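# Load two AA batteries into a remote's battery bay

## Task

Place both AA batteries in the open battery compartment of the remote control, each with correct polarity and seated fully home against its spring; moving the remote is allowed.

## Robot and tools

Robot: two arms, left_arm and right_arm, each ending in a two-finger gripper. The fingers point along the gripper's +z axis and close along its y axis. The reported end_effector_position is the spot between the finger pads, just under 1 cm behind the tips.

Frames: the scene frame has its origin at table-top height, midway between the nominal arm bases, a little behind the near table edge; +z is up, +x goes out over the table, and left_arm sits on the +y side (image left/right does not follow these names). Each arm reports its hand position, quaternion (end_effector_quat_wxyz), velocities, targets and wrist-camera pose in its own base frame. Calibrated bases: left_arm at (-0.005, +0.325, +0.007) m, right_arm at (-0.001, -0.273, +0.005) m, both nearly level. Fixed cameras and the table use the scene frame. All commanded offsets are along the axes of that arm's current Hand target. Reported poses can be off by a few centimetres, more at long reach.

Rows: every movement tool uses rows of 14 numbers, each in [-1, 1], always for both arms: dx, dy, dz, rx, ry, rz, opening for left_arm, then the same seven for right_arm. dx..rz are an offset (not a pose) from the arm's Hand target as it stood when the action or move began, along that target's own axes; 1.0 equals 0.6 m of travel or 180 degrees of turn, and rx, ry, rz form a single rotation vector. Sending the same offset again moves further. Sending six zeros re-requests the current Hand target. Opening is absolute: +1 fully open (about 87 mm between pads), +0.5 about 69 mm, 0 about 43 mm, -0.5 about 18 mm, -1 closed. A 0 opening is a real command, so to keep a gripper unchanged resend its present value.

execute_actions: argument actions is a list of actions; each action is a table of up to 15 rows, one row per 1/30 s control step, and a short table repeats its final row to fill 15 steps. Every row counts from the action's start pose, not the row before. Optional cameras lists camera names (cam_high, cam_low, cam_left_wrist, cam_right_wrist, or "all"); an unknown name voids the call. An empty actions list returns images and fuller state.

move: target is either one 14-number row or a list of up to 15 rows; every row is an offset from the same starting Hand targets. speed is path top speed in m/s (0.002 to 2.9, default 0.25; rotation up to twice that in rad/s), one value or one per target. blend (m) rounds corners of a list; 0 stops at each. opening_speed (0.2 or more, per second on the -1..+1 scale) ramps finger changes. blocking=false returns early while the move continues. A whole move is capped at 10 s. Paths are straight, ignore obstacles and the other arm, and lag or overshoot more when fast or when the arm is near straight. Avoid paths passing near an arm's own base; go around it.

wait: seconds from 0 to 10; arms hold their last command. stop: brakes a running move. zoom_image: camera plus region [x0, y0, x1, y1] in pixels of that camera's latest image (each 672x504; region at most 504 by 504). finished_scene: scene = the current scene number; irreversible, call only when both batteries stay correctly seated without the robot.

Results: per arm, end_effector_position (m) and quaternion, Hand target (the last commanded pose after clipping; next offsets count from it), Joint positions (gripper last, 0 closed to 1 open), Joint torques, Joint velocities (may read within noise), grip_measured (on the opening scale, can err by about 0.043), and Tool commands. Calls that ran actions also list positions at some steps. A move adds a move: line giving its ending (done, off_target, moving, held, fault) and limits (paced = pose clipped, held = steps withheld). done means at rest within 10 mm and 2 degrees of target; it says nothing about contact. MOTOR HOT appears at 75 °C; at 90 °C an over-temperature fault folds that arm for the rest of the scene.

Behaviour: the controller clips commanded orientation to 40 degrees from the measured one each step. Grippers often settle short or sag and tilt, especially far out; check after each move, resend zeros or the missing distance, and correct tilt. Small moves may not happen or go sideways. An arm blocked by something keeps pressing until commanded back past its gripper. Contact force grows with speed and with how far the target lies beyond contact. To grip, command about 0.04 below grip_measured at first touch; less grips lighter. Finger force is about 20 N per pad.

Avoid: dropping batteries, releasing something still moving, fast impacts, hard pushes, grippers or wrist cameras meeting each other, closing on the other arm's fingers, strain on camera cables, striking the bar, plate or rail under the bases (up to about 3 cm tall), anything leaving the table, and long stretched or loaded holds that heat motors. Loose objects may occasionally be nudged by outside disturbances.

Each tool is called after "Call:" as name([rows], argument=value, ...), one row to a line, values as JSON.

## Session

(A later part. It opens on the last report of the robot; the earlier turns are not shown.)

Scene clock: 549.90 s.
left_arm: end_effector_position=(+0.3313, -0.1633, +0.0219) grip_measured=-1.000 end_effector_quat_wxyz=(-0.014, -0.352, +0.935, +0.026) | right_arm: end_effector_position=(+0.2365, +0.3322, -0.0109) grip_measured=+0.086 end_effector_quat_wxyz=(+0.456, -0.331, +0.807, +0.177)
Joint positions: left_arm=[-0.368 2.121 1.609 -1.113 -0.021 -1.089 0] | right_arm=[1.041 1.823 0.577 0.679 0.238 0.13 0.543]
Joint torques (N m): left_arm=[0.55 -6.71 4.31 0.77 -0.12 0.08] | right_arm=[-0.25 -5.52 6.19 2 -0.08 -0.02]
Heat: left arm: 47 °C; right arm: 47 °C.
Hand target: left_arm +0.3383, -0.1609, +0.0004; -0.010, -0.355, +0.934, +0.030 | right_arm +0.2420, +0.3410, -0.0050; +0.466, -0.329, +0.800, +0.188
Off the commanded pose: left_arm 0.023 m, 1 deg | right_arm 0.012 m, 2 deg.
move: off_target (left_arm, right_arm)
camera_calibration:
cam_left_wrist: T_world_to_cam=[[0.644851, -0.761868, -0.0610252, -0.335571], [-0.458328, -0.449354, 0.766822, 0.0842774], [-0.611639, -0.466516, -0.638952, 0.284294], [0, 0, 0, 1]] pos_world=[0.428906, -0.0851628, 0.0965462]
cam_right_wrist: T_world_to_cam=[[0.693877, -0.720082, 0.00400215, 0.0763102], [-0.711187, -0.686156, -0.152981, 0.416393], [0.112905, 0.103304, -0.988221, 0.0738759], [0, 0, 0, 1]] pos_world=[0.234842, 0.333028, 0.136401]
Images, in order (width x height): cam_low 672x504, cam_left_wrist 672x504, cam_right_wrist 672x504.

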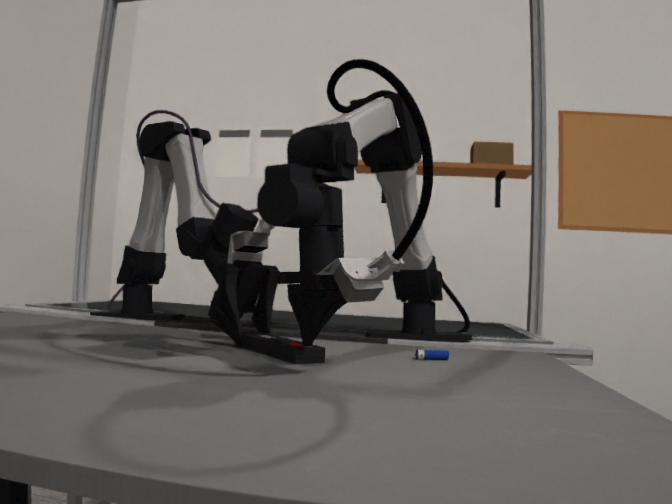

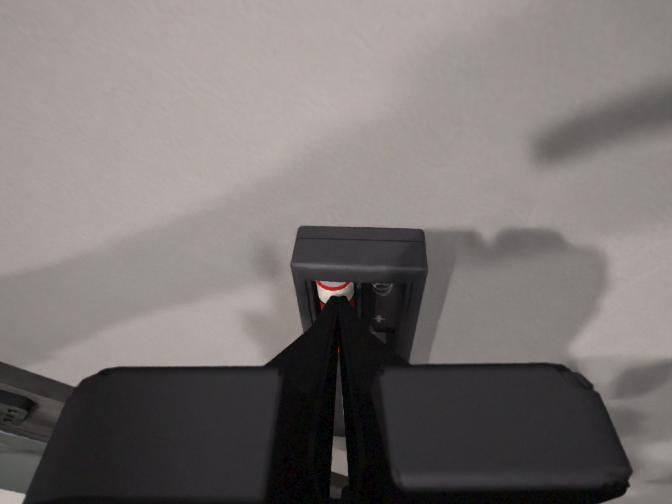

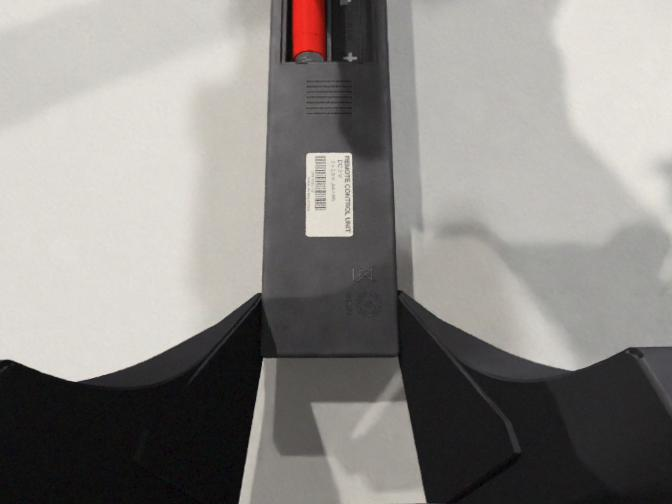

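Call:
move([
  [0.004,0,0.035,0,0,0,-1,0,0,0,0,0,0,-0.02],
], speed=0.06, cameras=["cam_low","cam_left_wrist","cam_right_wrist"])

Call:
zoom_image(camera="cam_left_wrist", region=[275, 180, 415, 310])

Call:
zoom_image(camera="cam_low", region=[265, 332, 325, 368])

Scene clock: 558.63 s.
left_arm: end_effector_position=(+0.3303, -0.1642, +0.0197) grip_measured=-1.000 end_effector_quat_wxyz=(-0.014, -0.353, +0.935, +0.014) | right_arm: end_effector_position=(+0.2365, +0.3322, -0.0109) grip_measured=+0.086 end_effector_quat_wxyz=(+0.456, -0.331, +0.807, +0.177)
Joint positions: left_arm=[-0.363 2.107 1.576 -1.081 -0.003 -1.085 0] | right_arm=[1.041 1.823 0.577 0.679 0.238 0.13 0.543]
Joint torques (N m): left_arm=[-0.23 -4.52 1.47 1.21 -0.29 0.01] | right_arm=[-0.29 -5.5 6.12 2.03 -0.07 -0.03]
Heat: left arm: 46 °C; right arm: 47 °C.
Hand target: left_arm +0.3357, -0.1616, -0.0206; -0.010, -0.355, +0.934, +0.030 | right_arm +0.2420, +0.3410, -0.0050; +0.466, -0.329, +0.800, +0.188
Off the commanded pose: left_arm 0.041 m, 2 deg | right_arm 0.012 m, 2 deg.
move: off_target (left_arm, right_arm)
camera_calibration:
cam_left_wrist: T_world_to_cam=[[0.646745, -0.761697, -0.0392161, -0.336777], [-0.46354, -0.433375, 0.772863, 0.0892993], [-0.605683, -0.481667, -0.63336, 0.27723], [0, 0, 0, 1]] pos_world=[0.427117, -0.0842895, 0.0933635]
cam_right_wrist: T_world_to_cam=[[0.693877, -0.720082, 0.00400215, 0.0763102], [-0.711187, -0.686156, -0.152981, 0.416393], [0.112905, 0.103304, -0.988221, 0.0738759], [0, 0, 0, 1]] pos_world=[0.234842, 0.333028, 0.136401]
Images, in order (width x height): cam_low 672x504, cam_left_wrist 672x504, cam_right_wrist 672x504.

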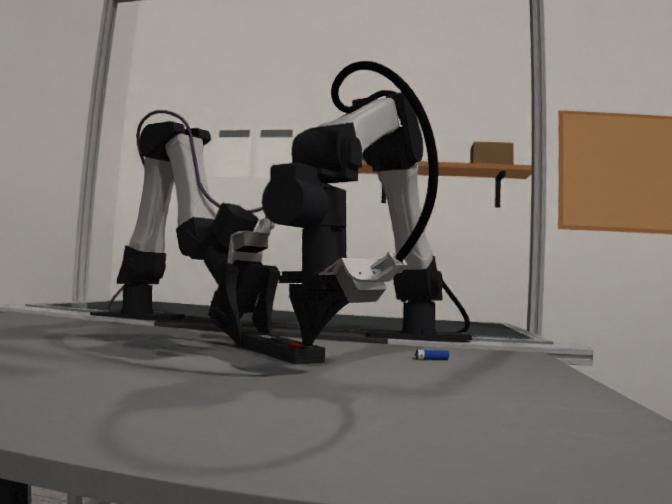

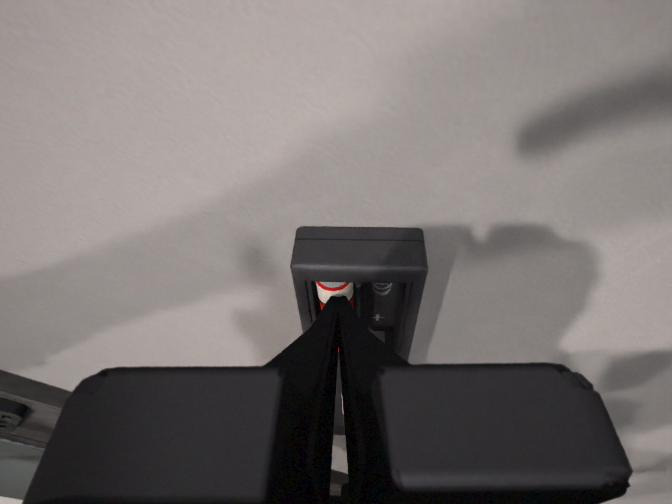

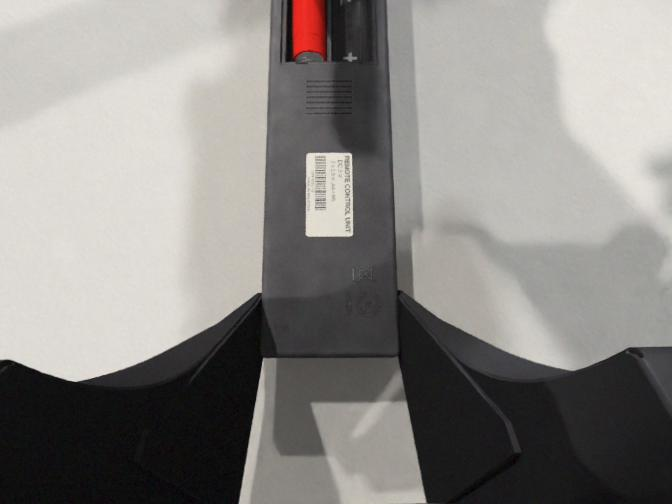

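Scaled by 3.600 from the camera's 672x504 image, which has a finer 960x720 frame.

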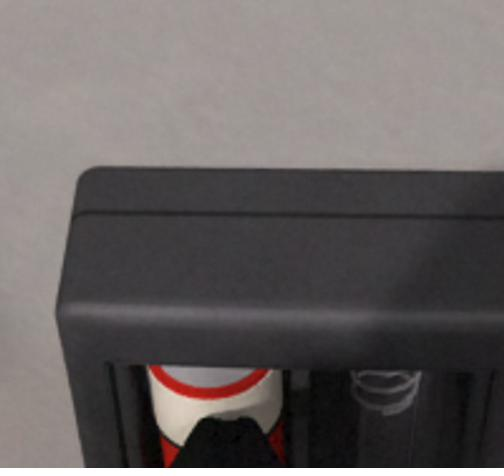

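Scaled by 8.400 from the camera's 672x504 image, which has a finer 960x720 frame.

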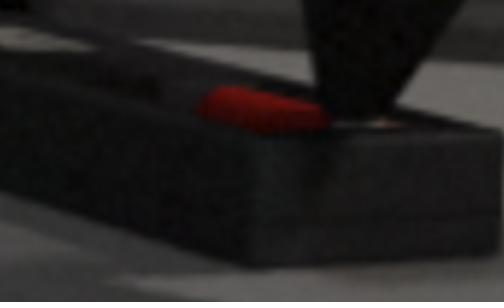

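Call:
move([
  [0,0,-0.1,0,0,0,-1,0,0,0,0,0,0,-0.02],
  [-0.0664,0.2947,-0.1157,-0.0239,-0.0655,-0.32,-0.1,0,0,0,0,0,0,-0.02],
], speed=[0.15,0.35], blend=[0.02,0], cameras=["cam_low","cam_left_wrist","cam_high"])

Call:
zoom_image(camera="cam_low", region=[265, 332, 325, 368])

Scene clock: 593.87 s.
left_arm: end_effector_position=(+0.2512, -0.0110, +0.0549) grip_measured=-0.100 end_effector_quat_wxyz=(-0.072, +0.750, -0.649, -0.102) | right_arm: end_effector_position=(+0.2361, +0.3325, -0.0109) grip_measured=+0.086 end_effector_quat_wxyz=(+0.455, -0.333, +0.807, +0.178)
Joint positions: left_arm=[-0.052 1.566 1.051 -1.129 -0.239 -1.775 0.45] | right_arm=[1.041 1.823 0.577 0.679 0.235 0.129 0.543]
Joint torques (N m): left_arm=[0.34 -7.45 5.75 0.04 -0.31 -0.03] | right_arm=[-0.24 -5.53 6.17 2 -0.03 -0.01]
Heat: left arm: 44 °C; right arm: 47 °C.
Hand target: left_arm +0.2510, -0.0067, +0.0599; -0.085, +0.755, -0.643, -0.099 | right_arm +0.2419, +0.3409, -0.0051; +0.466, -0.329, +0.800, +0.188
Off the commanded pose: left_arm 0.007 m, 2 deg | right_arm 0.012 m, 2 deg.
move: off_target (right_arm)
camera_calibration:
cam_left_wrist: T_world_to_cam=[[0.991052, 0.129896, -0.0307233, -0.244646], [0.123506, -0.805076, 0.580172, -0.0491152], [0.0506271, -0.578775, -0.813915, 0.169411], [0, 0, 0, 1]] pos_world=[0.239946, 0.0902875, 0.158865]
Images, in order (width x height): cam_high 672x504, cam_low 672x504, cam_left_wrist 672x504.

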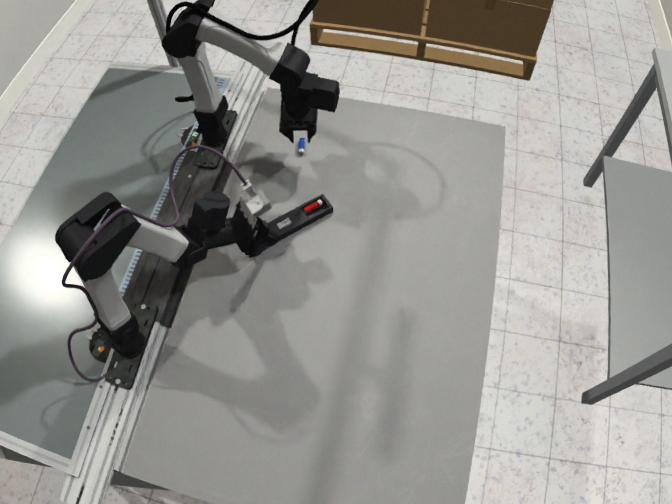

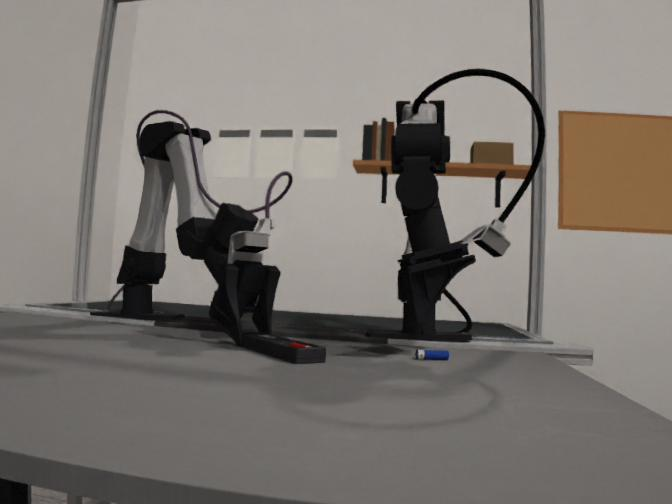

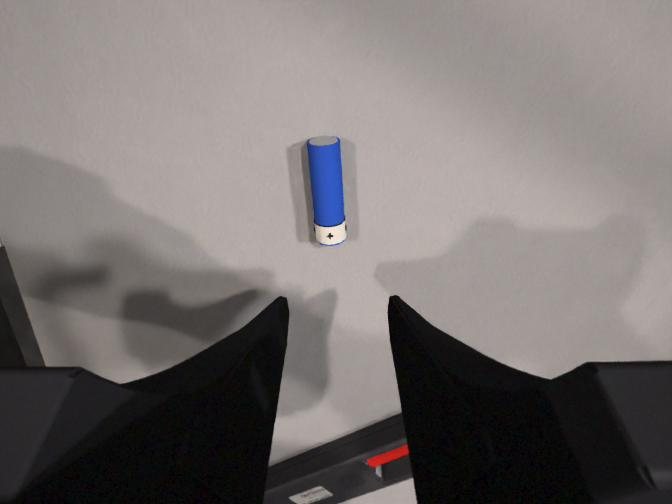

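Scaled by 8.400 from the camera's 672x504 image, which has a finer 960x720 frame.

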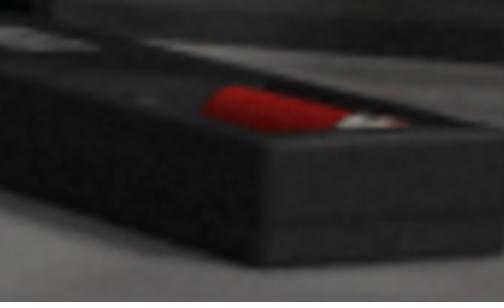

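Call:
zoom_image(camera="cam_left_wrist", region=[270, 120, 390, 320])

Scaled by 2.520 from the camera's 672x504 image, which has a finer 960x720 frame.

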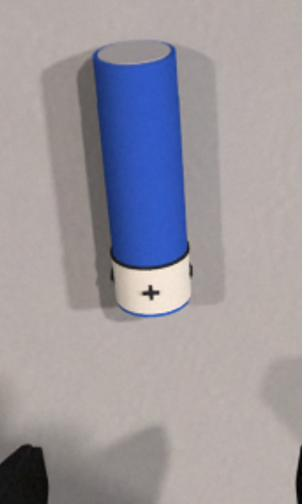

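Call:
move(target=[0.0132,0.0078,0.0568,0,0,-0.012,-0.1,0,0,0,0,0,0,-0.02], speed=0.15, cameras=["cam_left_wrist"])

Scene clock: 632.97 s.
left_arm: end_effector_position=(+0.2411, -0.0100, +0.0248) grip_measured=-0.100 end_effector_quat_wxyz=(-0.073, +0.762, -0.635, -0.102) | right_arm: end_effector_position=(+0.2361, +0.3325, -0.0109) grip_measured=+0.086 end_effector_quat_wxyz=(+0.455, -0.333, +0.807, +0.178)
Joint positions: left_arm=[-0.052 1.566 0.925 -1.007 -0.24 -1.813 0.45] | right_arm=[1.041 1.823 0.577 0.679 0.235 0.129 0.543]
Joint torques (N m): left_arm=[0.28 -5.65 5.6 0.29 -0.31 -0.03] | right_arm=[-0.25 -5.49 6.2 2 -0.03 -0.02]
Heat: left arm: 43 °C; right arm: 47 °C.
Hand target: left_arm +0.2462, -0.0062, +0.0249; -0.087, +0.767, -0.628, -0.097 | right_arm +0.2419, +0.3409, -0.0051; +0.466, -0.329, +0.800, +0.188
Off the commanded pose: left_arm 0.006 m, 2 deg | right_arm 0.012 m, 2 deg.
move: off_target (right_arm)
camera_calibration:
cam_left_wrist: T_world_to_cam=[[0.985718, 0.166455, -0.0255397, -0.234233], [0.150402, -0.801943, 0.578158, -0.0359794], [0.0757561, -0.573742, -0.815525, 0.140087], [0, 0, 0, 1]] pos_world=[0.225686, 0.0905095, 0.129064]
Images, in order (width x height): cam_left_wrist 672x504.

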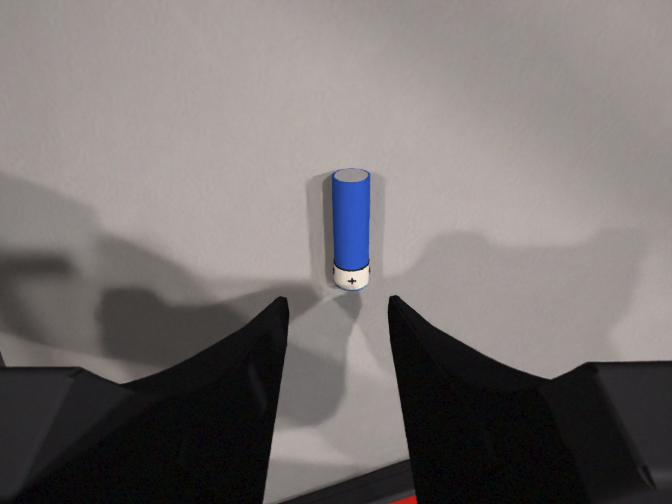

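Call:
move(target=[0.0084,-0.005,0.0417,0,0,0,-0.1,0,0,0,0,0,0,-0.02], speed=0.08, cameras=["cam_left_wrist","cam_low"])

Call:
zoom_image(camera="cam_low", region=[390, 320, 480, 374])

Scene clock: 647.27 s.
left_arm: end_effector_position=(+0.2458, -0.0088, +0.0035) grip_measured=-0.100 end_effector_quat_wxyz=(-0.079, +0.765, -0.632, -0.094) | right_arm: end_effector_position=(+0.2361, +0.3325, -0.0109) grip_measured=+0.086 end_effector_quat_wxyz=(+0.455, -0.333, +0.807, +0.178)
Joint positions: left_arm=[-0.046 1.603 0.869 -0.894 -0.24 -1.813 0.45] | right_arm=[1.041 1.823 0.577 0.679 0.235 0.129 0.543]
Joint torques (N m): left_arm=[0.59 -4.31 5.52 0.33 -0.3 0.08] | right_arm=[-0.24 -5.48 6.13 2 -0.03 -0.01]
Heat: left arm: 43 °C; right arm: 47 °C.
Hand target: left_arm +0.2490, -0.0040, -0.0005; -0.086, +0.767, -0.628, -0.098 | right_arm +0.2419, +0.3409, -0.0051; +0.466, -0.329, +0.800, +0.188
Off the commanded pose: left_arm 0.007 m, 1 deg | right_arm 0.012 m, 2 deg.
move: off_target (right_arm)
camera_calibration:
cam_left_wrist: T_world_to_cam=[[0.985062, 0.172098, -0.00586816, -0.239455], [0.143331, -0.800562, 0.581856, -0.0217174], [0.0954386, -0.574005, -0.813271, 0.118095], [0, 0, 0, 1]] pos_world=[0.22772, 0.0916111, 0.107275]
Images, in order (width x height): cam_low 672x504, cam_left_wrist 672x504.

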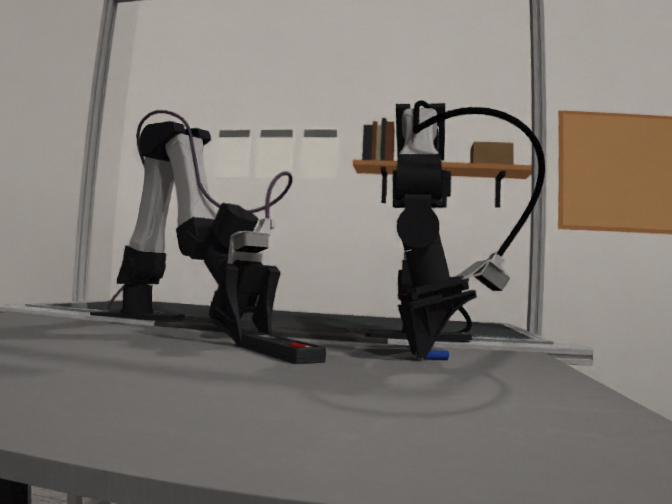

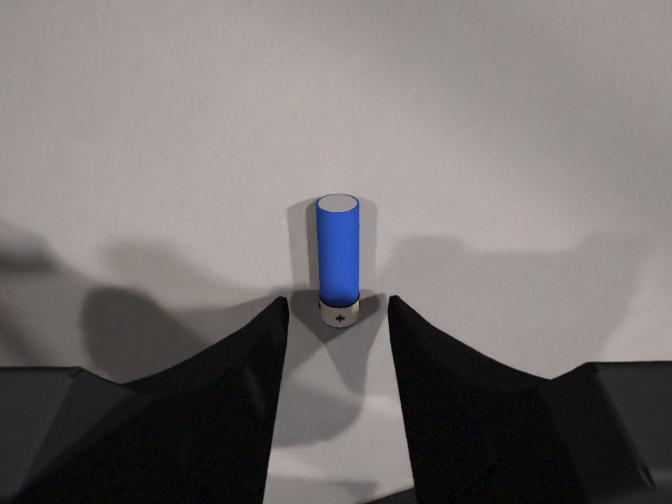

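Scaled by 5.600 from the camera's 672x504 image, which has a finer 960x720 frame.

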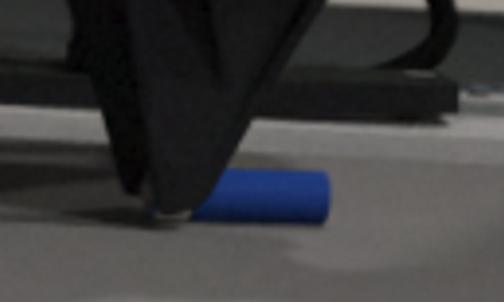

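Call:
move(target=[0,0,0,0,0,0,-0.78,0,0,0,0,0,0,-0.02], opening_speed=0.8, cameras=["cam_left_wrist","cam_low"])

Call:
zoom_image(camera="cam_left_wrist", region=[280, 180, 400, 340])

Call:
zoom_image(camera="cam_low", region=[390, 320, 480, 374])

Scene clock: 658.10 s.
left_arm: end_effector_position=(+0.2460, -0.0088, +0.0035) grip_measured=-0.621 end_effector_quat_wxyz=(-0.079, +0.765, -0.632, -0.094) | right_arm: end_effector_position=(+0.2361, +0.3325, -0.0109) grip_measured=+0.086 end_effector_quat_wxyz=(+0.455, -0.333, +0.807, +0.178)
Joint positions: left_arm=[-0.046 1.603 0.869 -0.893 -0.24 -1.813 0.189] | right_arm=[1.041 1.823 0.577 0.679 0.235 0.129 0.543]
Joint torques (N m): left_arm=[0.62 -4.29 5.52 0.33 -0.32 0.07] | right_arm=[-0.28 -5.44 6.19 2 -0.03 -0.01]
Heat: left arm: 42 °C; right arm: 47 °C.
Hand target: left_arm +0.2490, -0.0040, -0.0005; -0.086, +0.767, -0.628, -0.097 | right_arm +0.2419, +0.3409, -0.0051; +0.466, -0.329, +0.800, +0.188
Off the commanded pose: left_arm 0.007 m, 1 deg | right_arm 0.012 m, 2 deg.
move: off_target (right_arm)
camera_calibration:
cam_left_wrist: T_world_to_cam=[[0.985079, 0.172029, -0.00511513, -0.239633], [0.142821, -0.800521, 0.582039, -0.0216396], [0.0960329, -0.574084, -0.813145, 0.117944], [0, 0, 0, 1]] pos_world=[0.227821, 0.0916109, 0.107275]
Images, in order (width x height): cam_low 672x504, cam_left_wrist 672x504.

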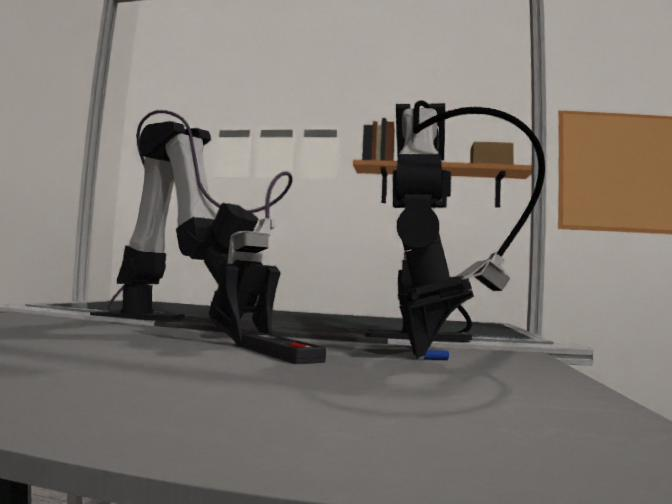

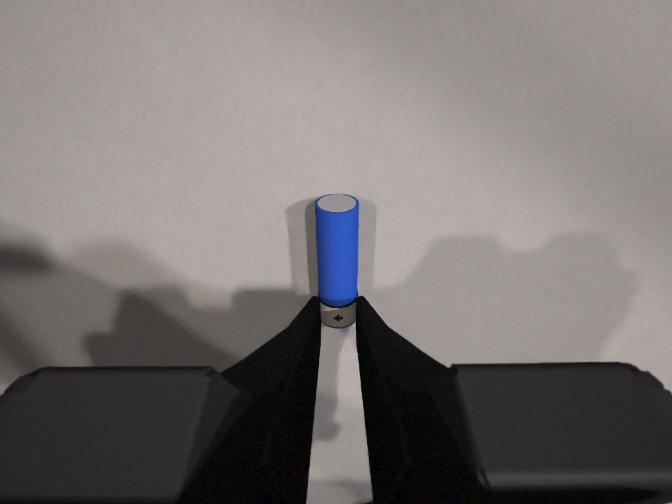

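Scaled by 3.150 from the camera's 672x504 image, which has a finer 960x720 frame.

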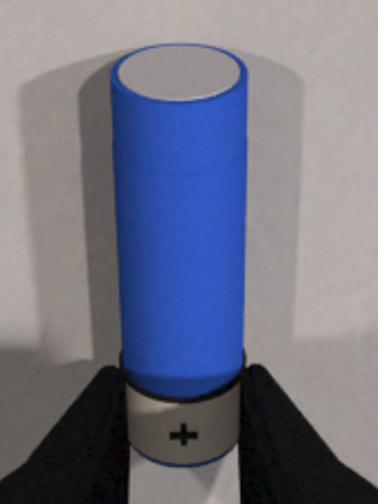

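Scaled by 5.600 from the camera's 672x504 image, which has a finer 960x720 frame.

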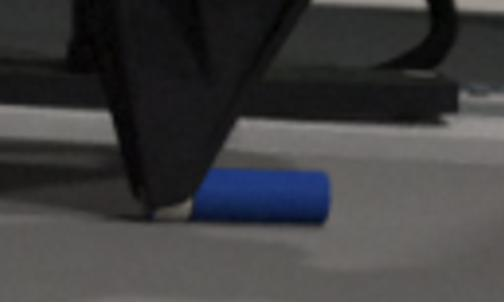

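Call:
move([
  [-0.0214,-0.0008,-0.0805,0,0,0,-0.76,0,0,0,0,0,0,-0.02],
  [0.3007,-0.0387,-0.227,0.0112,0.1273,0.3318,-0.76,0,0,0,0,0,0,-0.02],
], speed=[0.15,0.3], blend=[0.02,0], cameras=["cam_low","cam_left_wrist","cam_right_wrist"])

Call:
zoom_image(camera="cam_left_wrist", region=[260, 180, 430, 360])

Call:
zoom_image(camera="cam_low", region=[230, 300, 340, 370])

Call:
zoom_image(camera="cam_right_wrist", region=[260, 0, 400, 105])

Scene clock: 688.37 s.
left_arm: end_effector_position=(+0.3110, -0.2036, +0.0846) grip_measured=-0.621 end_effector_quat_wxyz=(-0.073, -0.360, +0.930, -0.031) | right_arm: end_effector_position=(+0.2361, +0.3325, -0.0109) grip_measured=+0.086 end_effector_quat_wxyz=(+0.455, -0.333, +0.807, +0.178)
Joint positions: left_arm=[-0.409 2.072 1.753 -1.313 0.148 -1.142 0.189] | right_arm=[1.041 1.823 0.577 0.679 0.235 0.129 0.543]
Joint torques (N m): left_arm=[-0.01 -8.03 8.99 -0.04 0.17 0.13] | right_arm=[-0.23 -5.46 6.16 2.02 -0.02 -0.01]
Heat: left arm: 42 °C; right arm: 47 °C.
Hand target: left_arm +0.3119, -0.2051, +0.0847; -0.081, -0.357, +0.930, -0.031 | right_arm +0.2419, +0.3409, -0.0051; +0.466, -0.329, +0.800, +0.188
Off the commanded pose: left_arm 0.002 m, 1 deg | right_arm 0.012 m, 2 deg.
move: off_target (right_arm)
camera_calibration:
cam_left_wrist: T_world_to_cam=[[0.659529, -0.751656, 0.00577928, -0.357525], [-0.392108, -0.33747, 0.855783, 0.00341542], [-0.641305, -0.566681, -0.517302, 0.271665], [0, 0, 0, 1]] pos_world=[0.411357, -0.113636, 0.139676]
cam_right_wrist: T_world_to_cam=[[0.696332, -0.717713, 0.00325113, 0.0754715], [-0.708982, -0.688552, -0.152448, 0.416593], [0.111653, 0.10385, -0.988306, 0.0740025], [0, 0, 0, 1]] pos_world=[0.234541, 0.333328, 0.136401]
Images, in order (width x height): cam_low 672x504, cam_left_wrist 672x504, cam_right_wrist 672x504.

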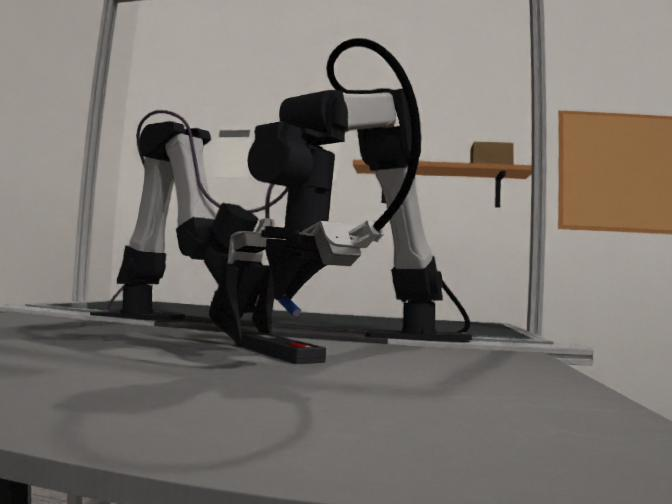

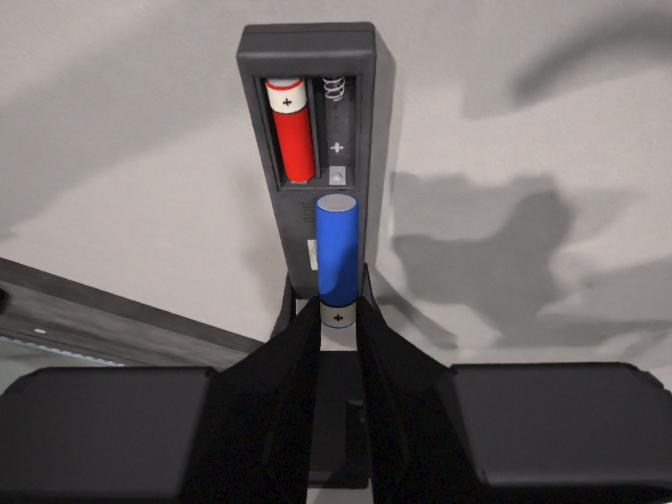

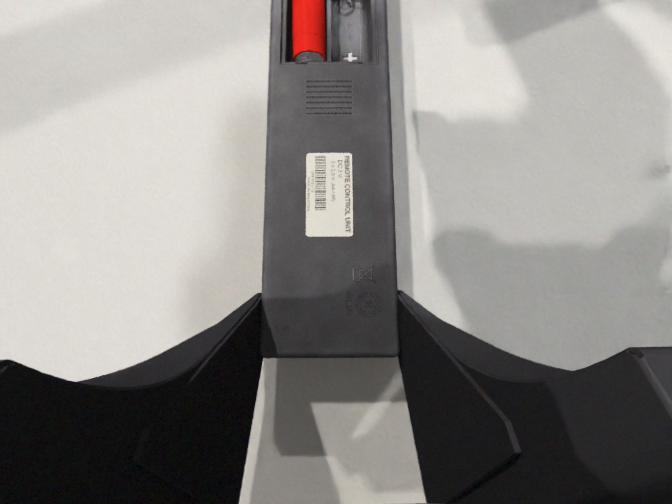

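Scaled by 2.800 from the camera's 672x504 image, which has a finer 960x720 frame.

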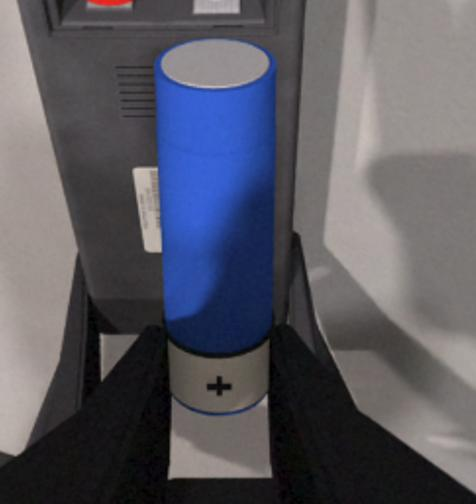

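Scaled by 4.582 from the camera's 672x504 image, which has a finer 960x720 frame.

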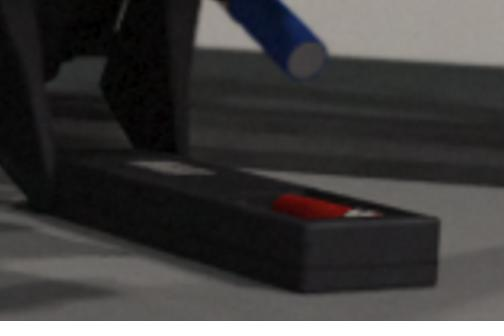

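Scaled by 3.600 from the camera's 672x504 image, which has a finer 960x720 frame.

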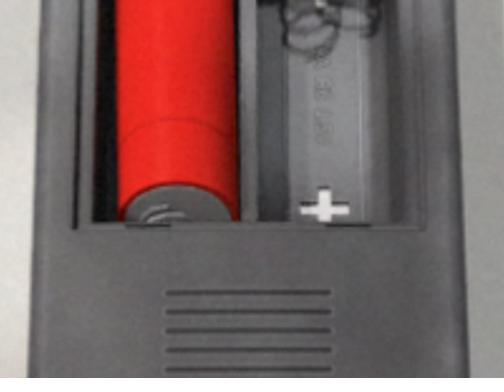

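Call:
move(target=[-0.0071,0,0.0597,0,0,0,-0.76,0,0,0,0,0,0,-0.02], speed=0.12, cameras=["cam_low","cam_left_wrist","cam_right_wrist"])

Call:
zoom_image(camera="cam_left_wrist", region=[260, 160, 430, 340])

Call:
zoom_image(camera="cam_low", region=[230, 300, 340, 370])

Call:
zoom_image(camera="cam_right_wrist", region=[260, 0, 400, 105])

Scene clock: 697.67 s.
left_arm: end_effector_position=(+0.3087, -0.2027, +0.0542) grip_measured=-0.621 end_effector_quat_wxyz=(-0.079, -0.360, +0.929, -0.026) | right_arm: end_effector_position=(+0.2361, +0.3325, -0.0109) grip_measured=+0.086 end_effector_quat_wxyz=(+0.455, -0.333, +0.807, +0.178)
Joint positions: left_arm=[-0.409 2.094 1.663 -1.216 0.148 -1.142 0.189] | right_arm=[1.041 1.823 0.577 0.679 0.235 0.129 0.543]
Joint torques (N m): left_arm=[-0.44 -8.57 6.22 0.31 0.17 0.11] | right_arm=[-0.27 -5.48 6.22 2 -0.04 -0.01]
Heat: left arm: 42 °C; right arm: 47 °C.
Hand target: left_arm +0.3105, -0.2064, +0.0488; -0.081, -0.357, +0.930, -0.031 | right_arm +0.2419, +0.3409, -0.0051; +0.466, -0.329, +0.800, +0.188
Off the commanded pose: left_arm 0.007 m, 1 deg | right_arm 0.012 m, 2 deg.
move: off_target (right_arm)
camera_calibration:
cam_left_wrist: T_world_to_cam=[[0.659234, -0.751895, -0.00806509, -0.354295], [-0.379887, -0.342289, 0.859374, 0.0238652], [-0.64892, -0.563465, -0.511283, 0.25768], [0, 0, 0, 1]] pos_world=[0.409843, -0.11303, 0.108381]
cam_right_wrist: T_world_to_cam=[[0.696332, -0.717713, 0.00325113, 0.0754715], [-0.708982, -0.688552, -0.152448, 0.416593], [0.111653, 0.10385, -0.988306, 0.0740025], [0, 0, 0, 1]] pos_world=[0.234541, 0.333328, 0.136401]
Images, in order (width x height): cam_low 672x504, cam_left_wrist 672x504, cam_right_wrist 672x504.

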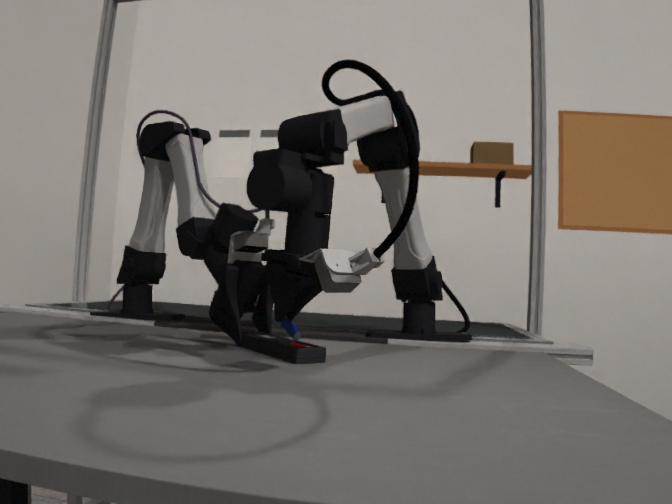

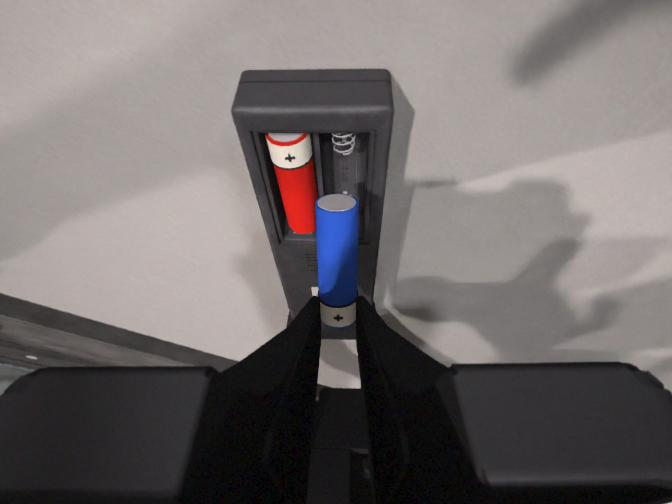

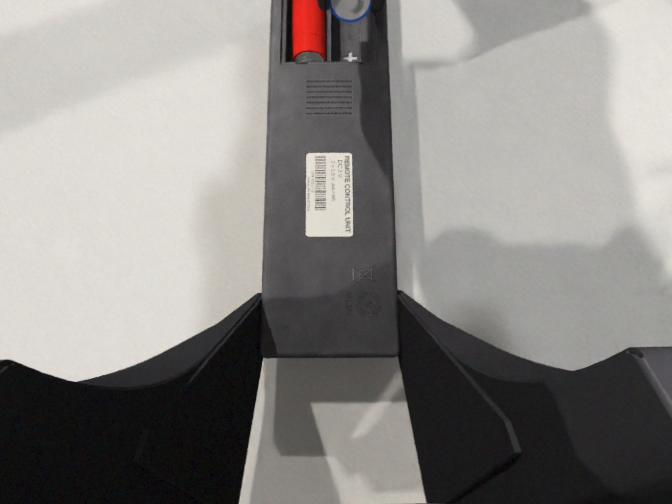

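Scaled by 2.800 from the camera's 672x504 image, which has a finer 960x720 frame.

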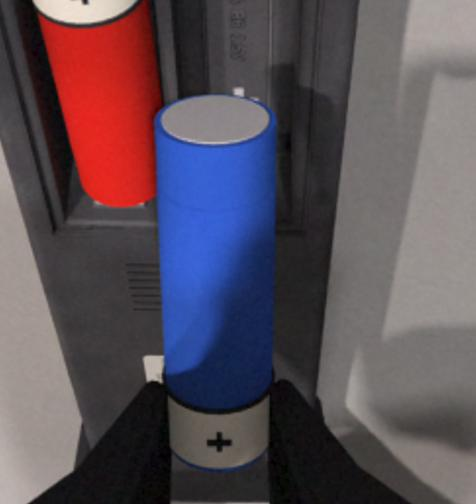

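Scaled by 4.582 from the camera's 672x504 image, which has a finer 960x720 frame.

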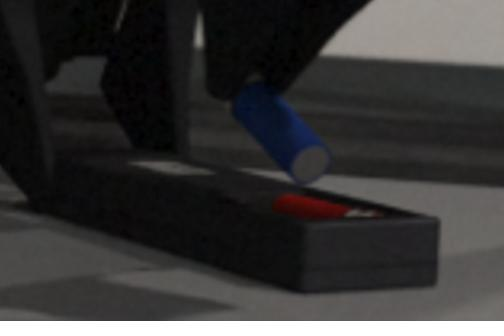

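Scaled by 3.600 from the camera's 672x504 image, which has a finer 960x720 frame.

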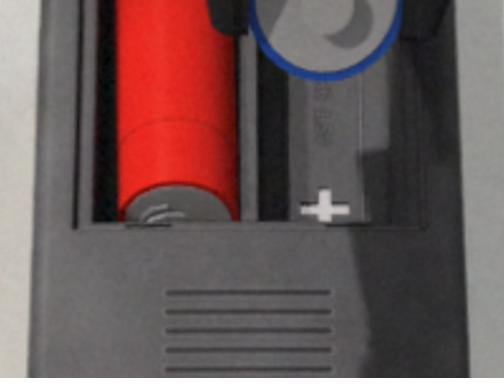

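Call:
move(target=[0.0042,-0.006,0.0245,0,0,0,-0.76,0,0,0,0,0,0,-0.02], speed=0.08, cameras=["cam_low","cam_left_wrist","cam_right_wrist"])

Call:
zoom_image(camera="cam_left_wrist", region=[260, 160, 430, 340])

Call:
zoom_image(camera="cam_right_wrist", region=[260, 0, 400, 105])

Call:
zoom_image(camera="cam_low", region=[230, 300, 340, 370])

Scene clock: 710.20 s.
left_arm: end_effector_position=(+0.3066, -0.2089, +0.0416) grip_measured=-0.621 end_effector_quat_wxyz=(-0.079, -0.353, +0.932, -0.027) | right_arm: end_effector_position=(+0.2361, +0.3325, -0.0109) grip_measured=+0.086 end_effector_quat_wxyz=(+0.455, -0.333, +0.807, +0.178)
Joint positions: left_arm=[-0.426 2.109 1.634 -1.17 0.15 -1.144 0.189] | right_arm=[1.041 1.823 0.577 0.679 0.235 0.129 0.543]
Joint torques (N m): left_arm=[-0.23 -8.44 6.02 0.34 0.16 -0.04] | right_arm=[-0.28 -5.46 6.2 2.01 -0.04 -0.01]
Heat: left arm: 43 °C; right arm: 48 °C.
Hand target: left_arm +0.3093, -0.2124, +0.0348; -0.081, -0.357, +0.930, -0.031 | right_arm +0.2419, +0.3409, -0.0051; +0.466, -0.329, +0.800, +0.188
Off the commanded pose: left_arm 0.008 m, 1 deg | right_arm 0.012 m, 2 deg.
move: off_target (right_arm)
camera_calibration:
cam_left_wrist: T_world_to_cam=[[0.648364, -0.761311, -0.00543543, -0.356443], [-0.38608, -0.334939, 0.85951, 0.0352384], [-0.656175, -0.555177, -0.511089, 0.250265], [0, 0, 0, 1]] pos_world=[0.408927, -0.12062, 0.0956824]
cam_right_wrist: T_world_to_cam=[[0.696332, -0.717713, 0.00325113, 0.0754715], [-0.708982, -0.688552, -0.152448, 0.416593], [0.111653, 0.10385, -0.988306, 0.0740025], [0, 0, 0, 1]] pos_world=[0.234541, 0.333328, 0.136401]
Images, in order (width x height): cam_low 672x504, cam_left_wrist 672x504, cam_right_wrist 672x504.

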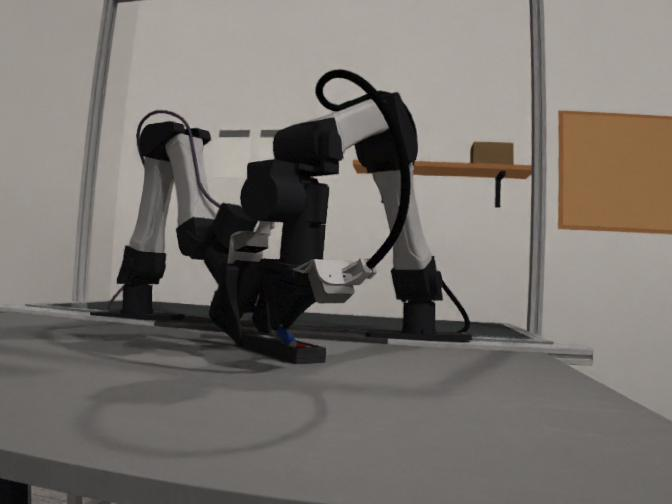

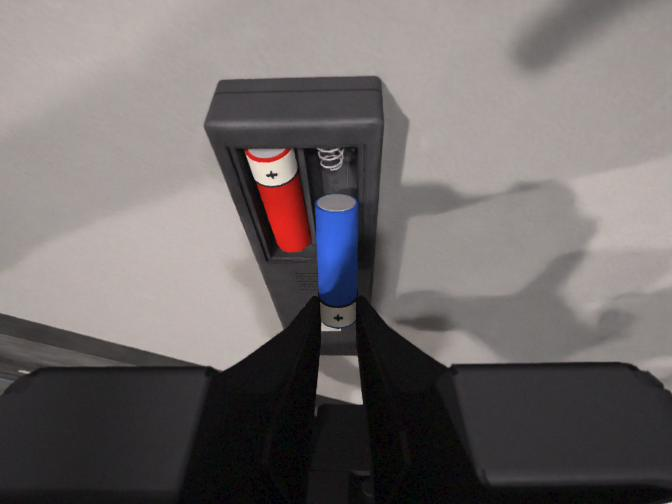

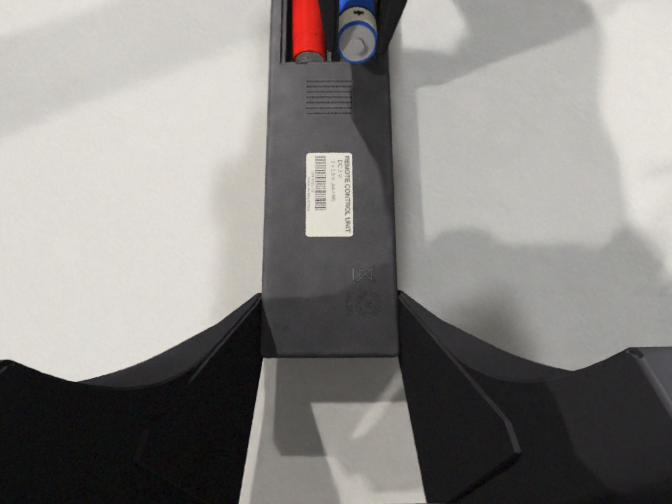

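Scaled by 2.800 from the camera's 672x504 image, which has a finer 960x720 frame.

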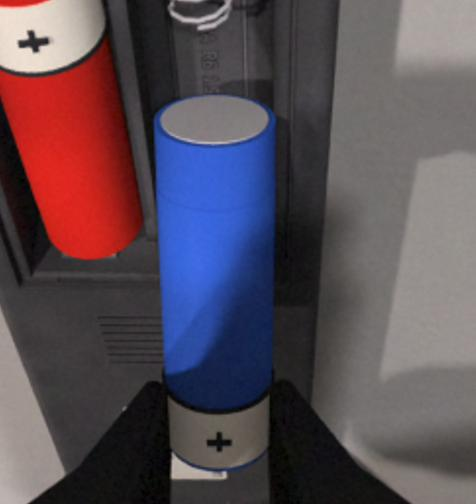

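Scaled by 3.600 from the camera's 672x504 image, which has a finer 960x720 frame.

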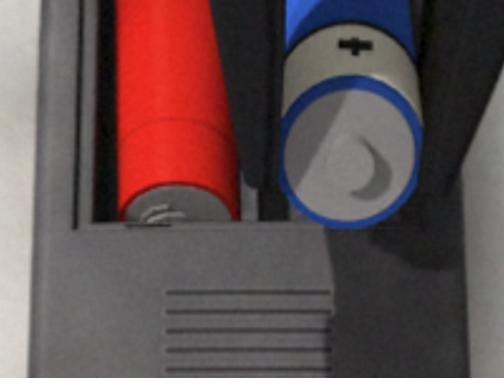

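Scaled by 4.582 from the camera's 672x504 image, which has a finer 960x720 frame.

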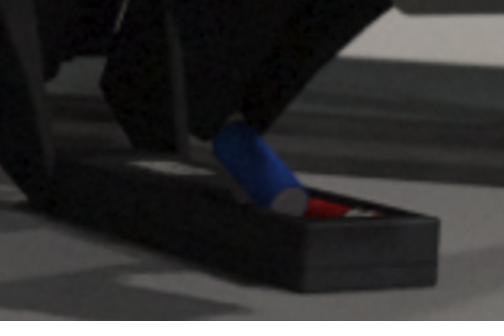

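Call:
move([
  [-0.0029,-0.001,0.0164,0,0,0,-0.76,0,0,0,0,0,0,-0.02],
  [-0.0718,-0.001,0.0043,0,0,0,-0.76,0,0,0,0,0,0,-0.02],
], speed=[0.08,0.08], cameras=["cam_low","cam_left_wrist","cam_right_wrist"])

Call:
zoom_image(camera="cam_left_wrist", region=[260, 160, 430, 340])

Call:
zoom_image(camera="cam_right_wrist", region=[260, 0, 400, 105])

Call:
zoom_image(camera="cam_low", region=[230, 300, 340, 370])

Scene clock: 724.53 s.
left_arm: end_effector_position=(+0.3201, -0.1985, +0.0344) grip_measured=-0.621 end_effector_quat_wxyz=(-0.112, -0.350, +0.929, -0.041) | right_arm: end_effector_position=(+0.2383, +0.3326, -0.0094) grip_measured=+0.086 end_effector_quat_wxyz=(+0.458, -0.330, +0.806, +0.179)
Joint positions: left_arm=[-0.362 2.185 1.702 -1.204 0.209 -1.07 0.189] | right_arm=[1.036 1.823 0.577 0.687 0.235 0.129 0.543]
Joint torques (N m): left_arm=[2.47 -8.21 8.8 0.35 -0.48 0.15] | right_arm=[0.14 -5.41 6.24 1.93 -0.04 0]
Heat: left arm: 44 °C; right arm: 48 °C.
Hand target: left_arm +0.3409, -0.1847, +0.0246; -0.081, -0.357, +0.930, -0.031 | right_arm +0.2419, +0.3409, -0.0050; +0.466, -0.329, +0.800, +0.188
Off the commanded pose: left_arm 0.027 m, 4 deg | right_arm 0.010 m, 1 deg.
move: off_target (left_arm)
camera_calibration:
cam_left_wrist: T_world_to_cam=[[0.645791, -0.763514, -0.000693576, -0.357092], [-0.341427, -0.289596, 0.894182, 0.0436322], [-0.682921, -0.577218, -0.447702, 0.263243], [0, 0, 0, 1]] pos_world=[0.425278, -0.108061, 0.0785916]
cam_right_wrist: T_world_to_cam=[[0.693185, -0.720759, 0.00127349, 0.0757297], [-0.711277, -0.68435, -0.160469, 0.417577], [0.116531, 0.110329, -0.98704, 0.0719252], [0, 0, 0, 1]] pos_world=[0.236137, 0.332416, 0.137905]
Images, in order (width x height): cam_low 672x504, cam_left_wrist 672x504, cam_right_wrist 672x504.

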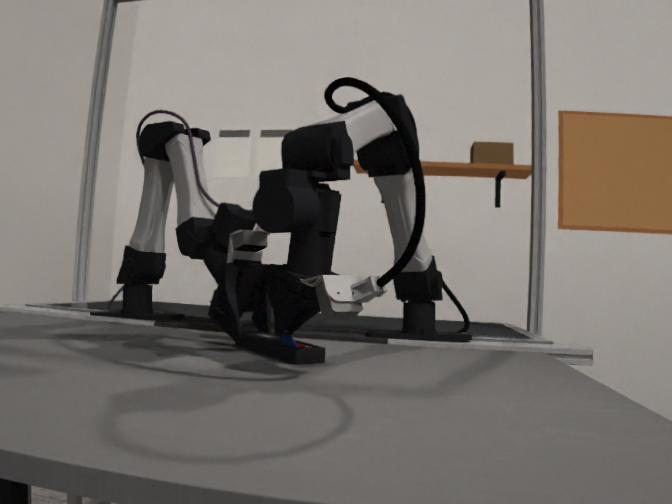

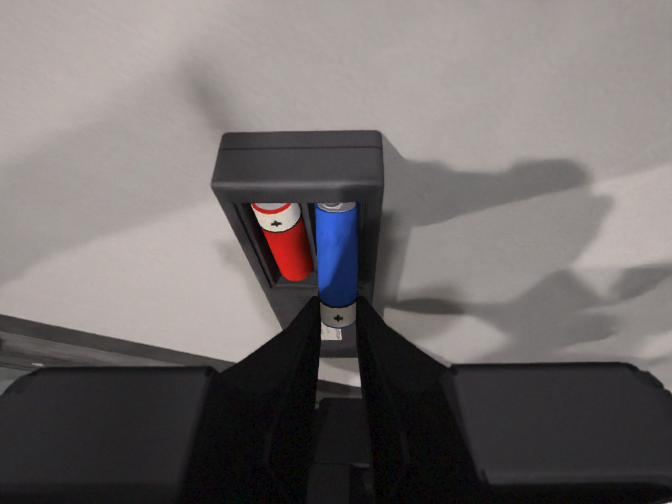

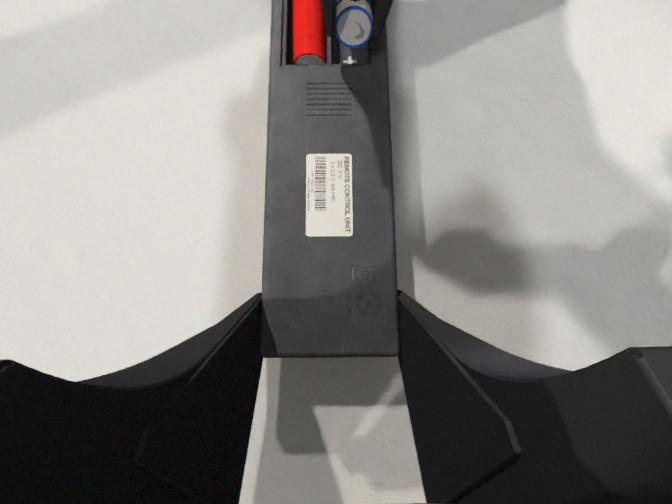

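Scaled by 2.800 from the camera's 672x504 image, which has a finer 960x720 frame.

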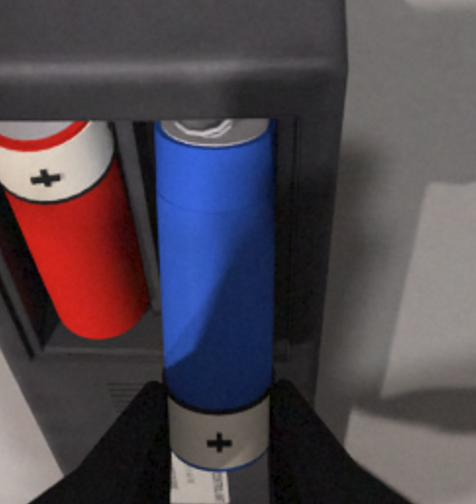

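Scaled by 3.600 from the camera's 672x504 image, which has a finer 960x720 frame.

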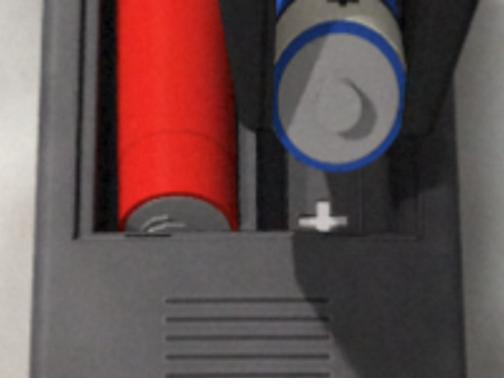

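Scaled by 4.582 from the camera's 672x504 image, which has a finer 960x720 frame.

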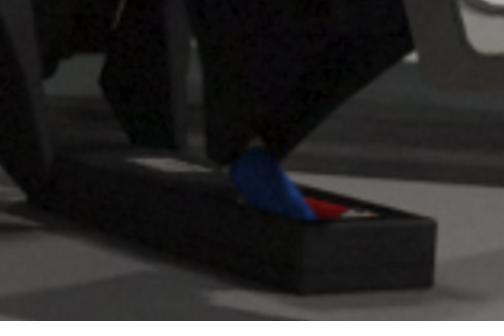

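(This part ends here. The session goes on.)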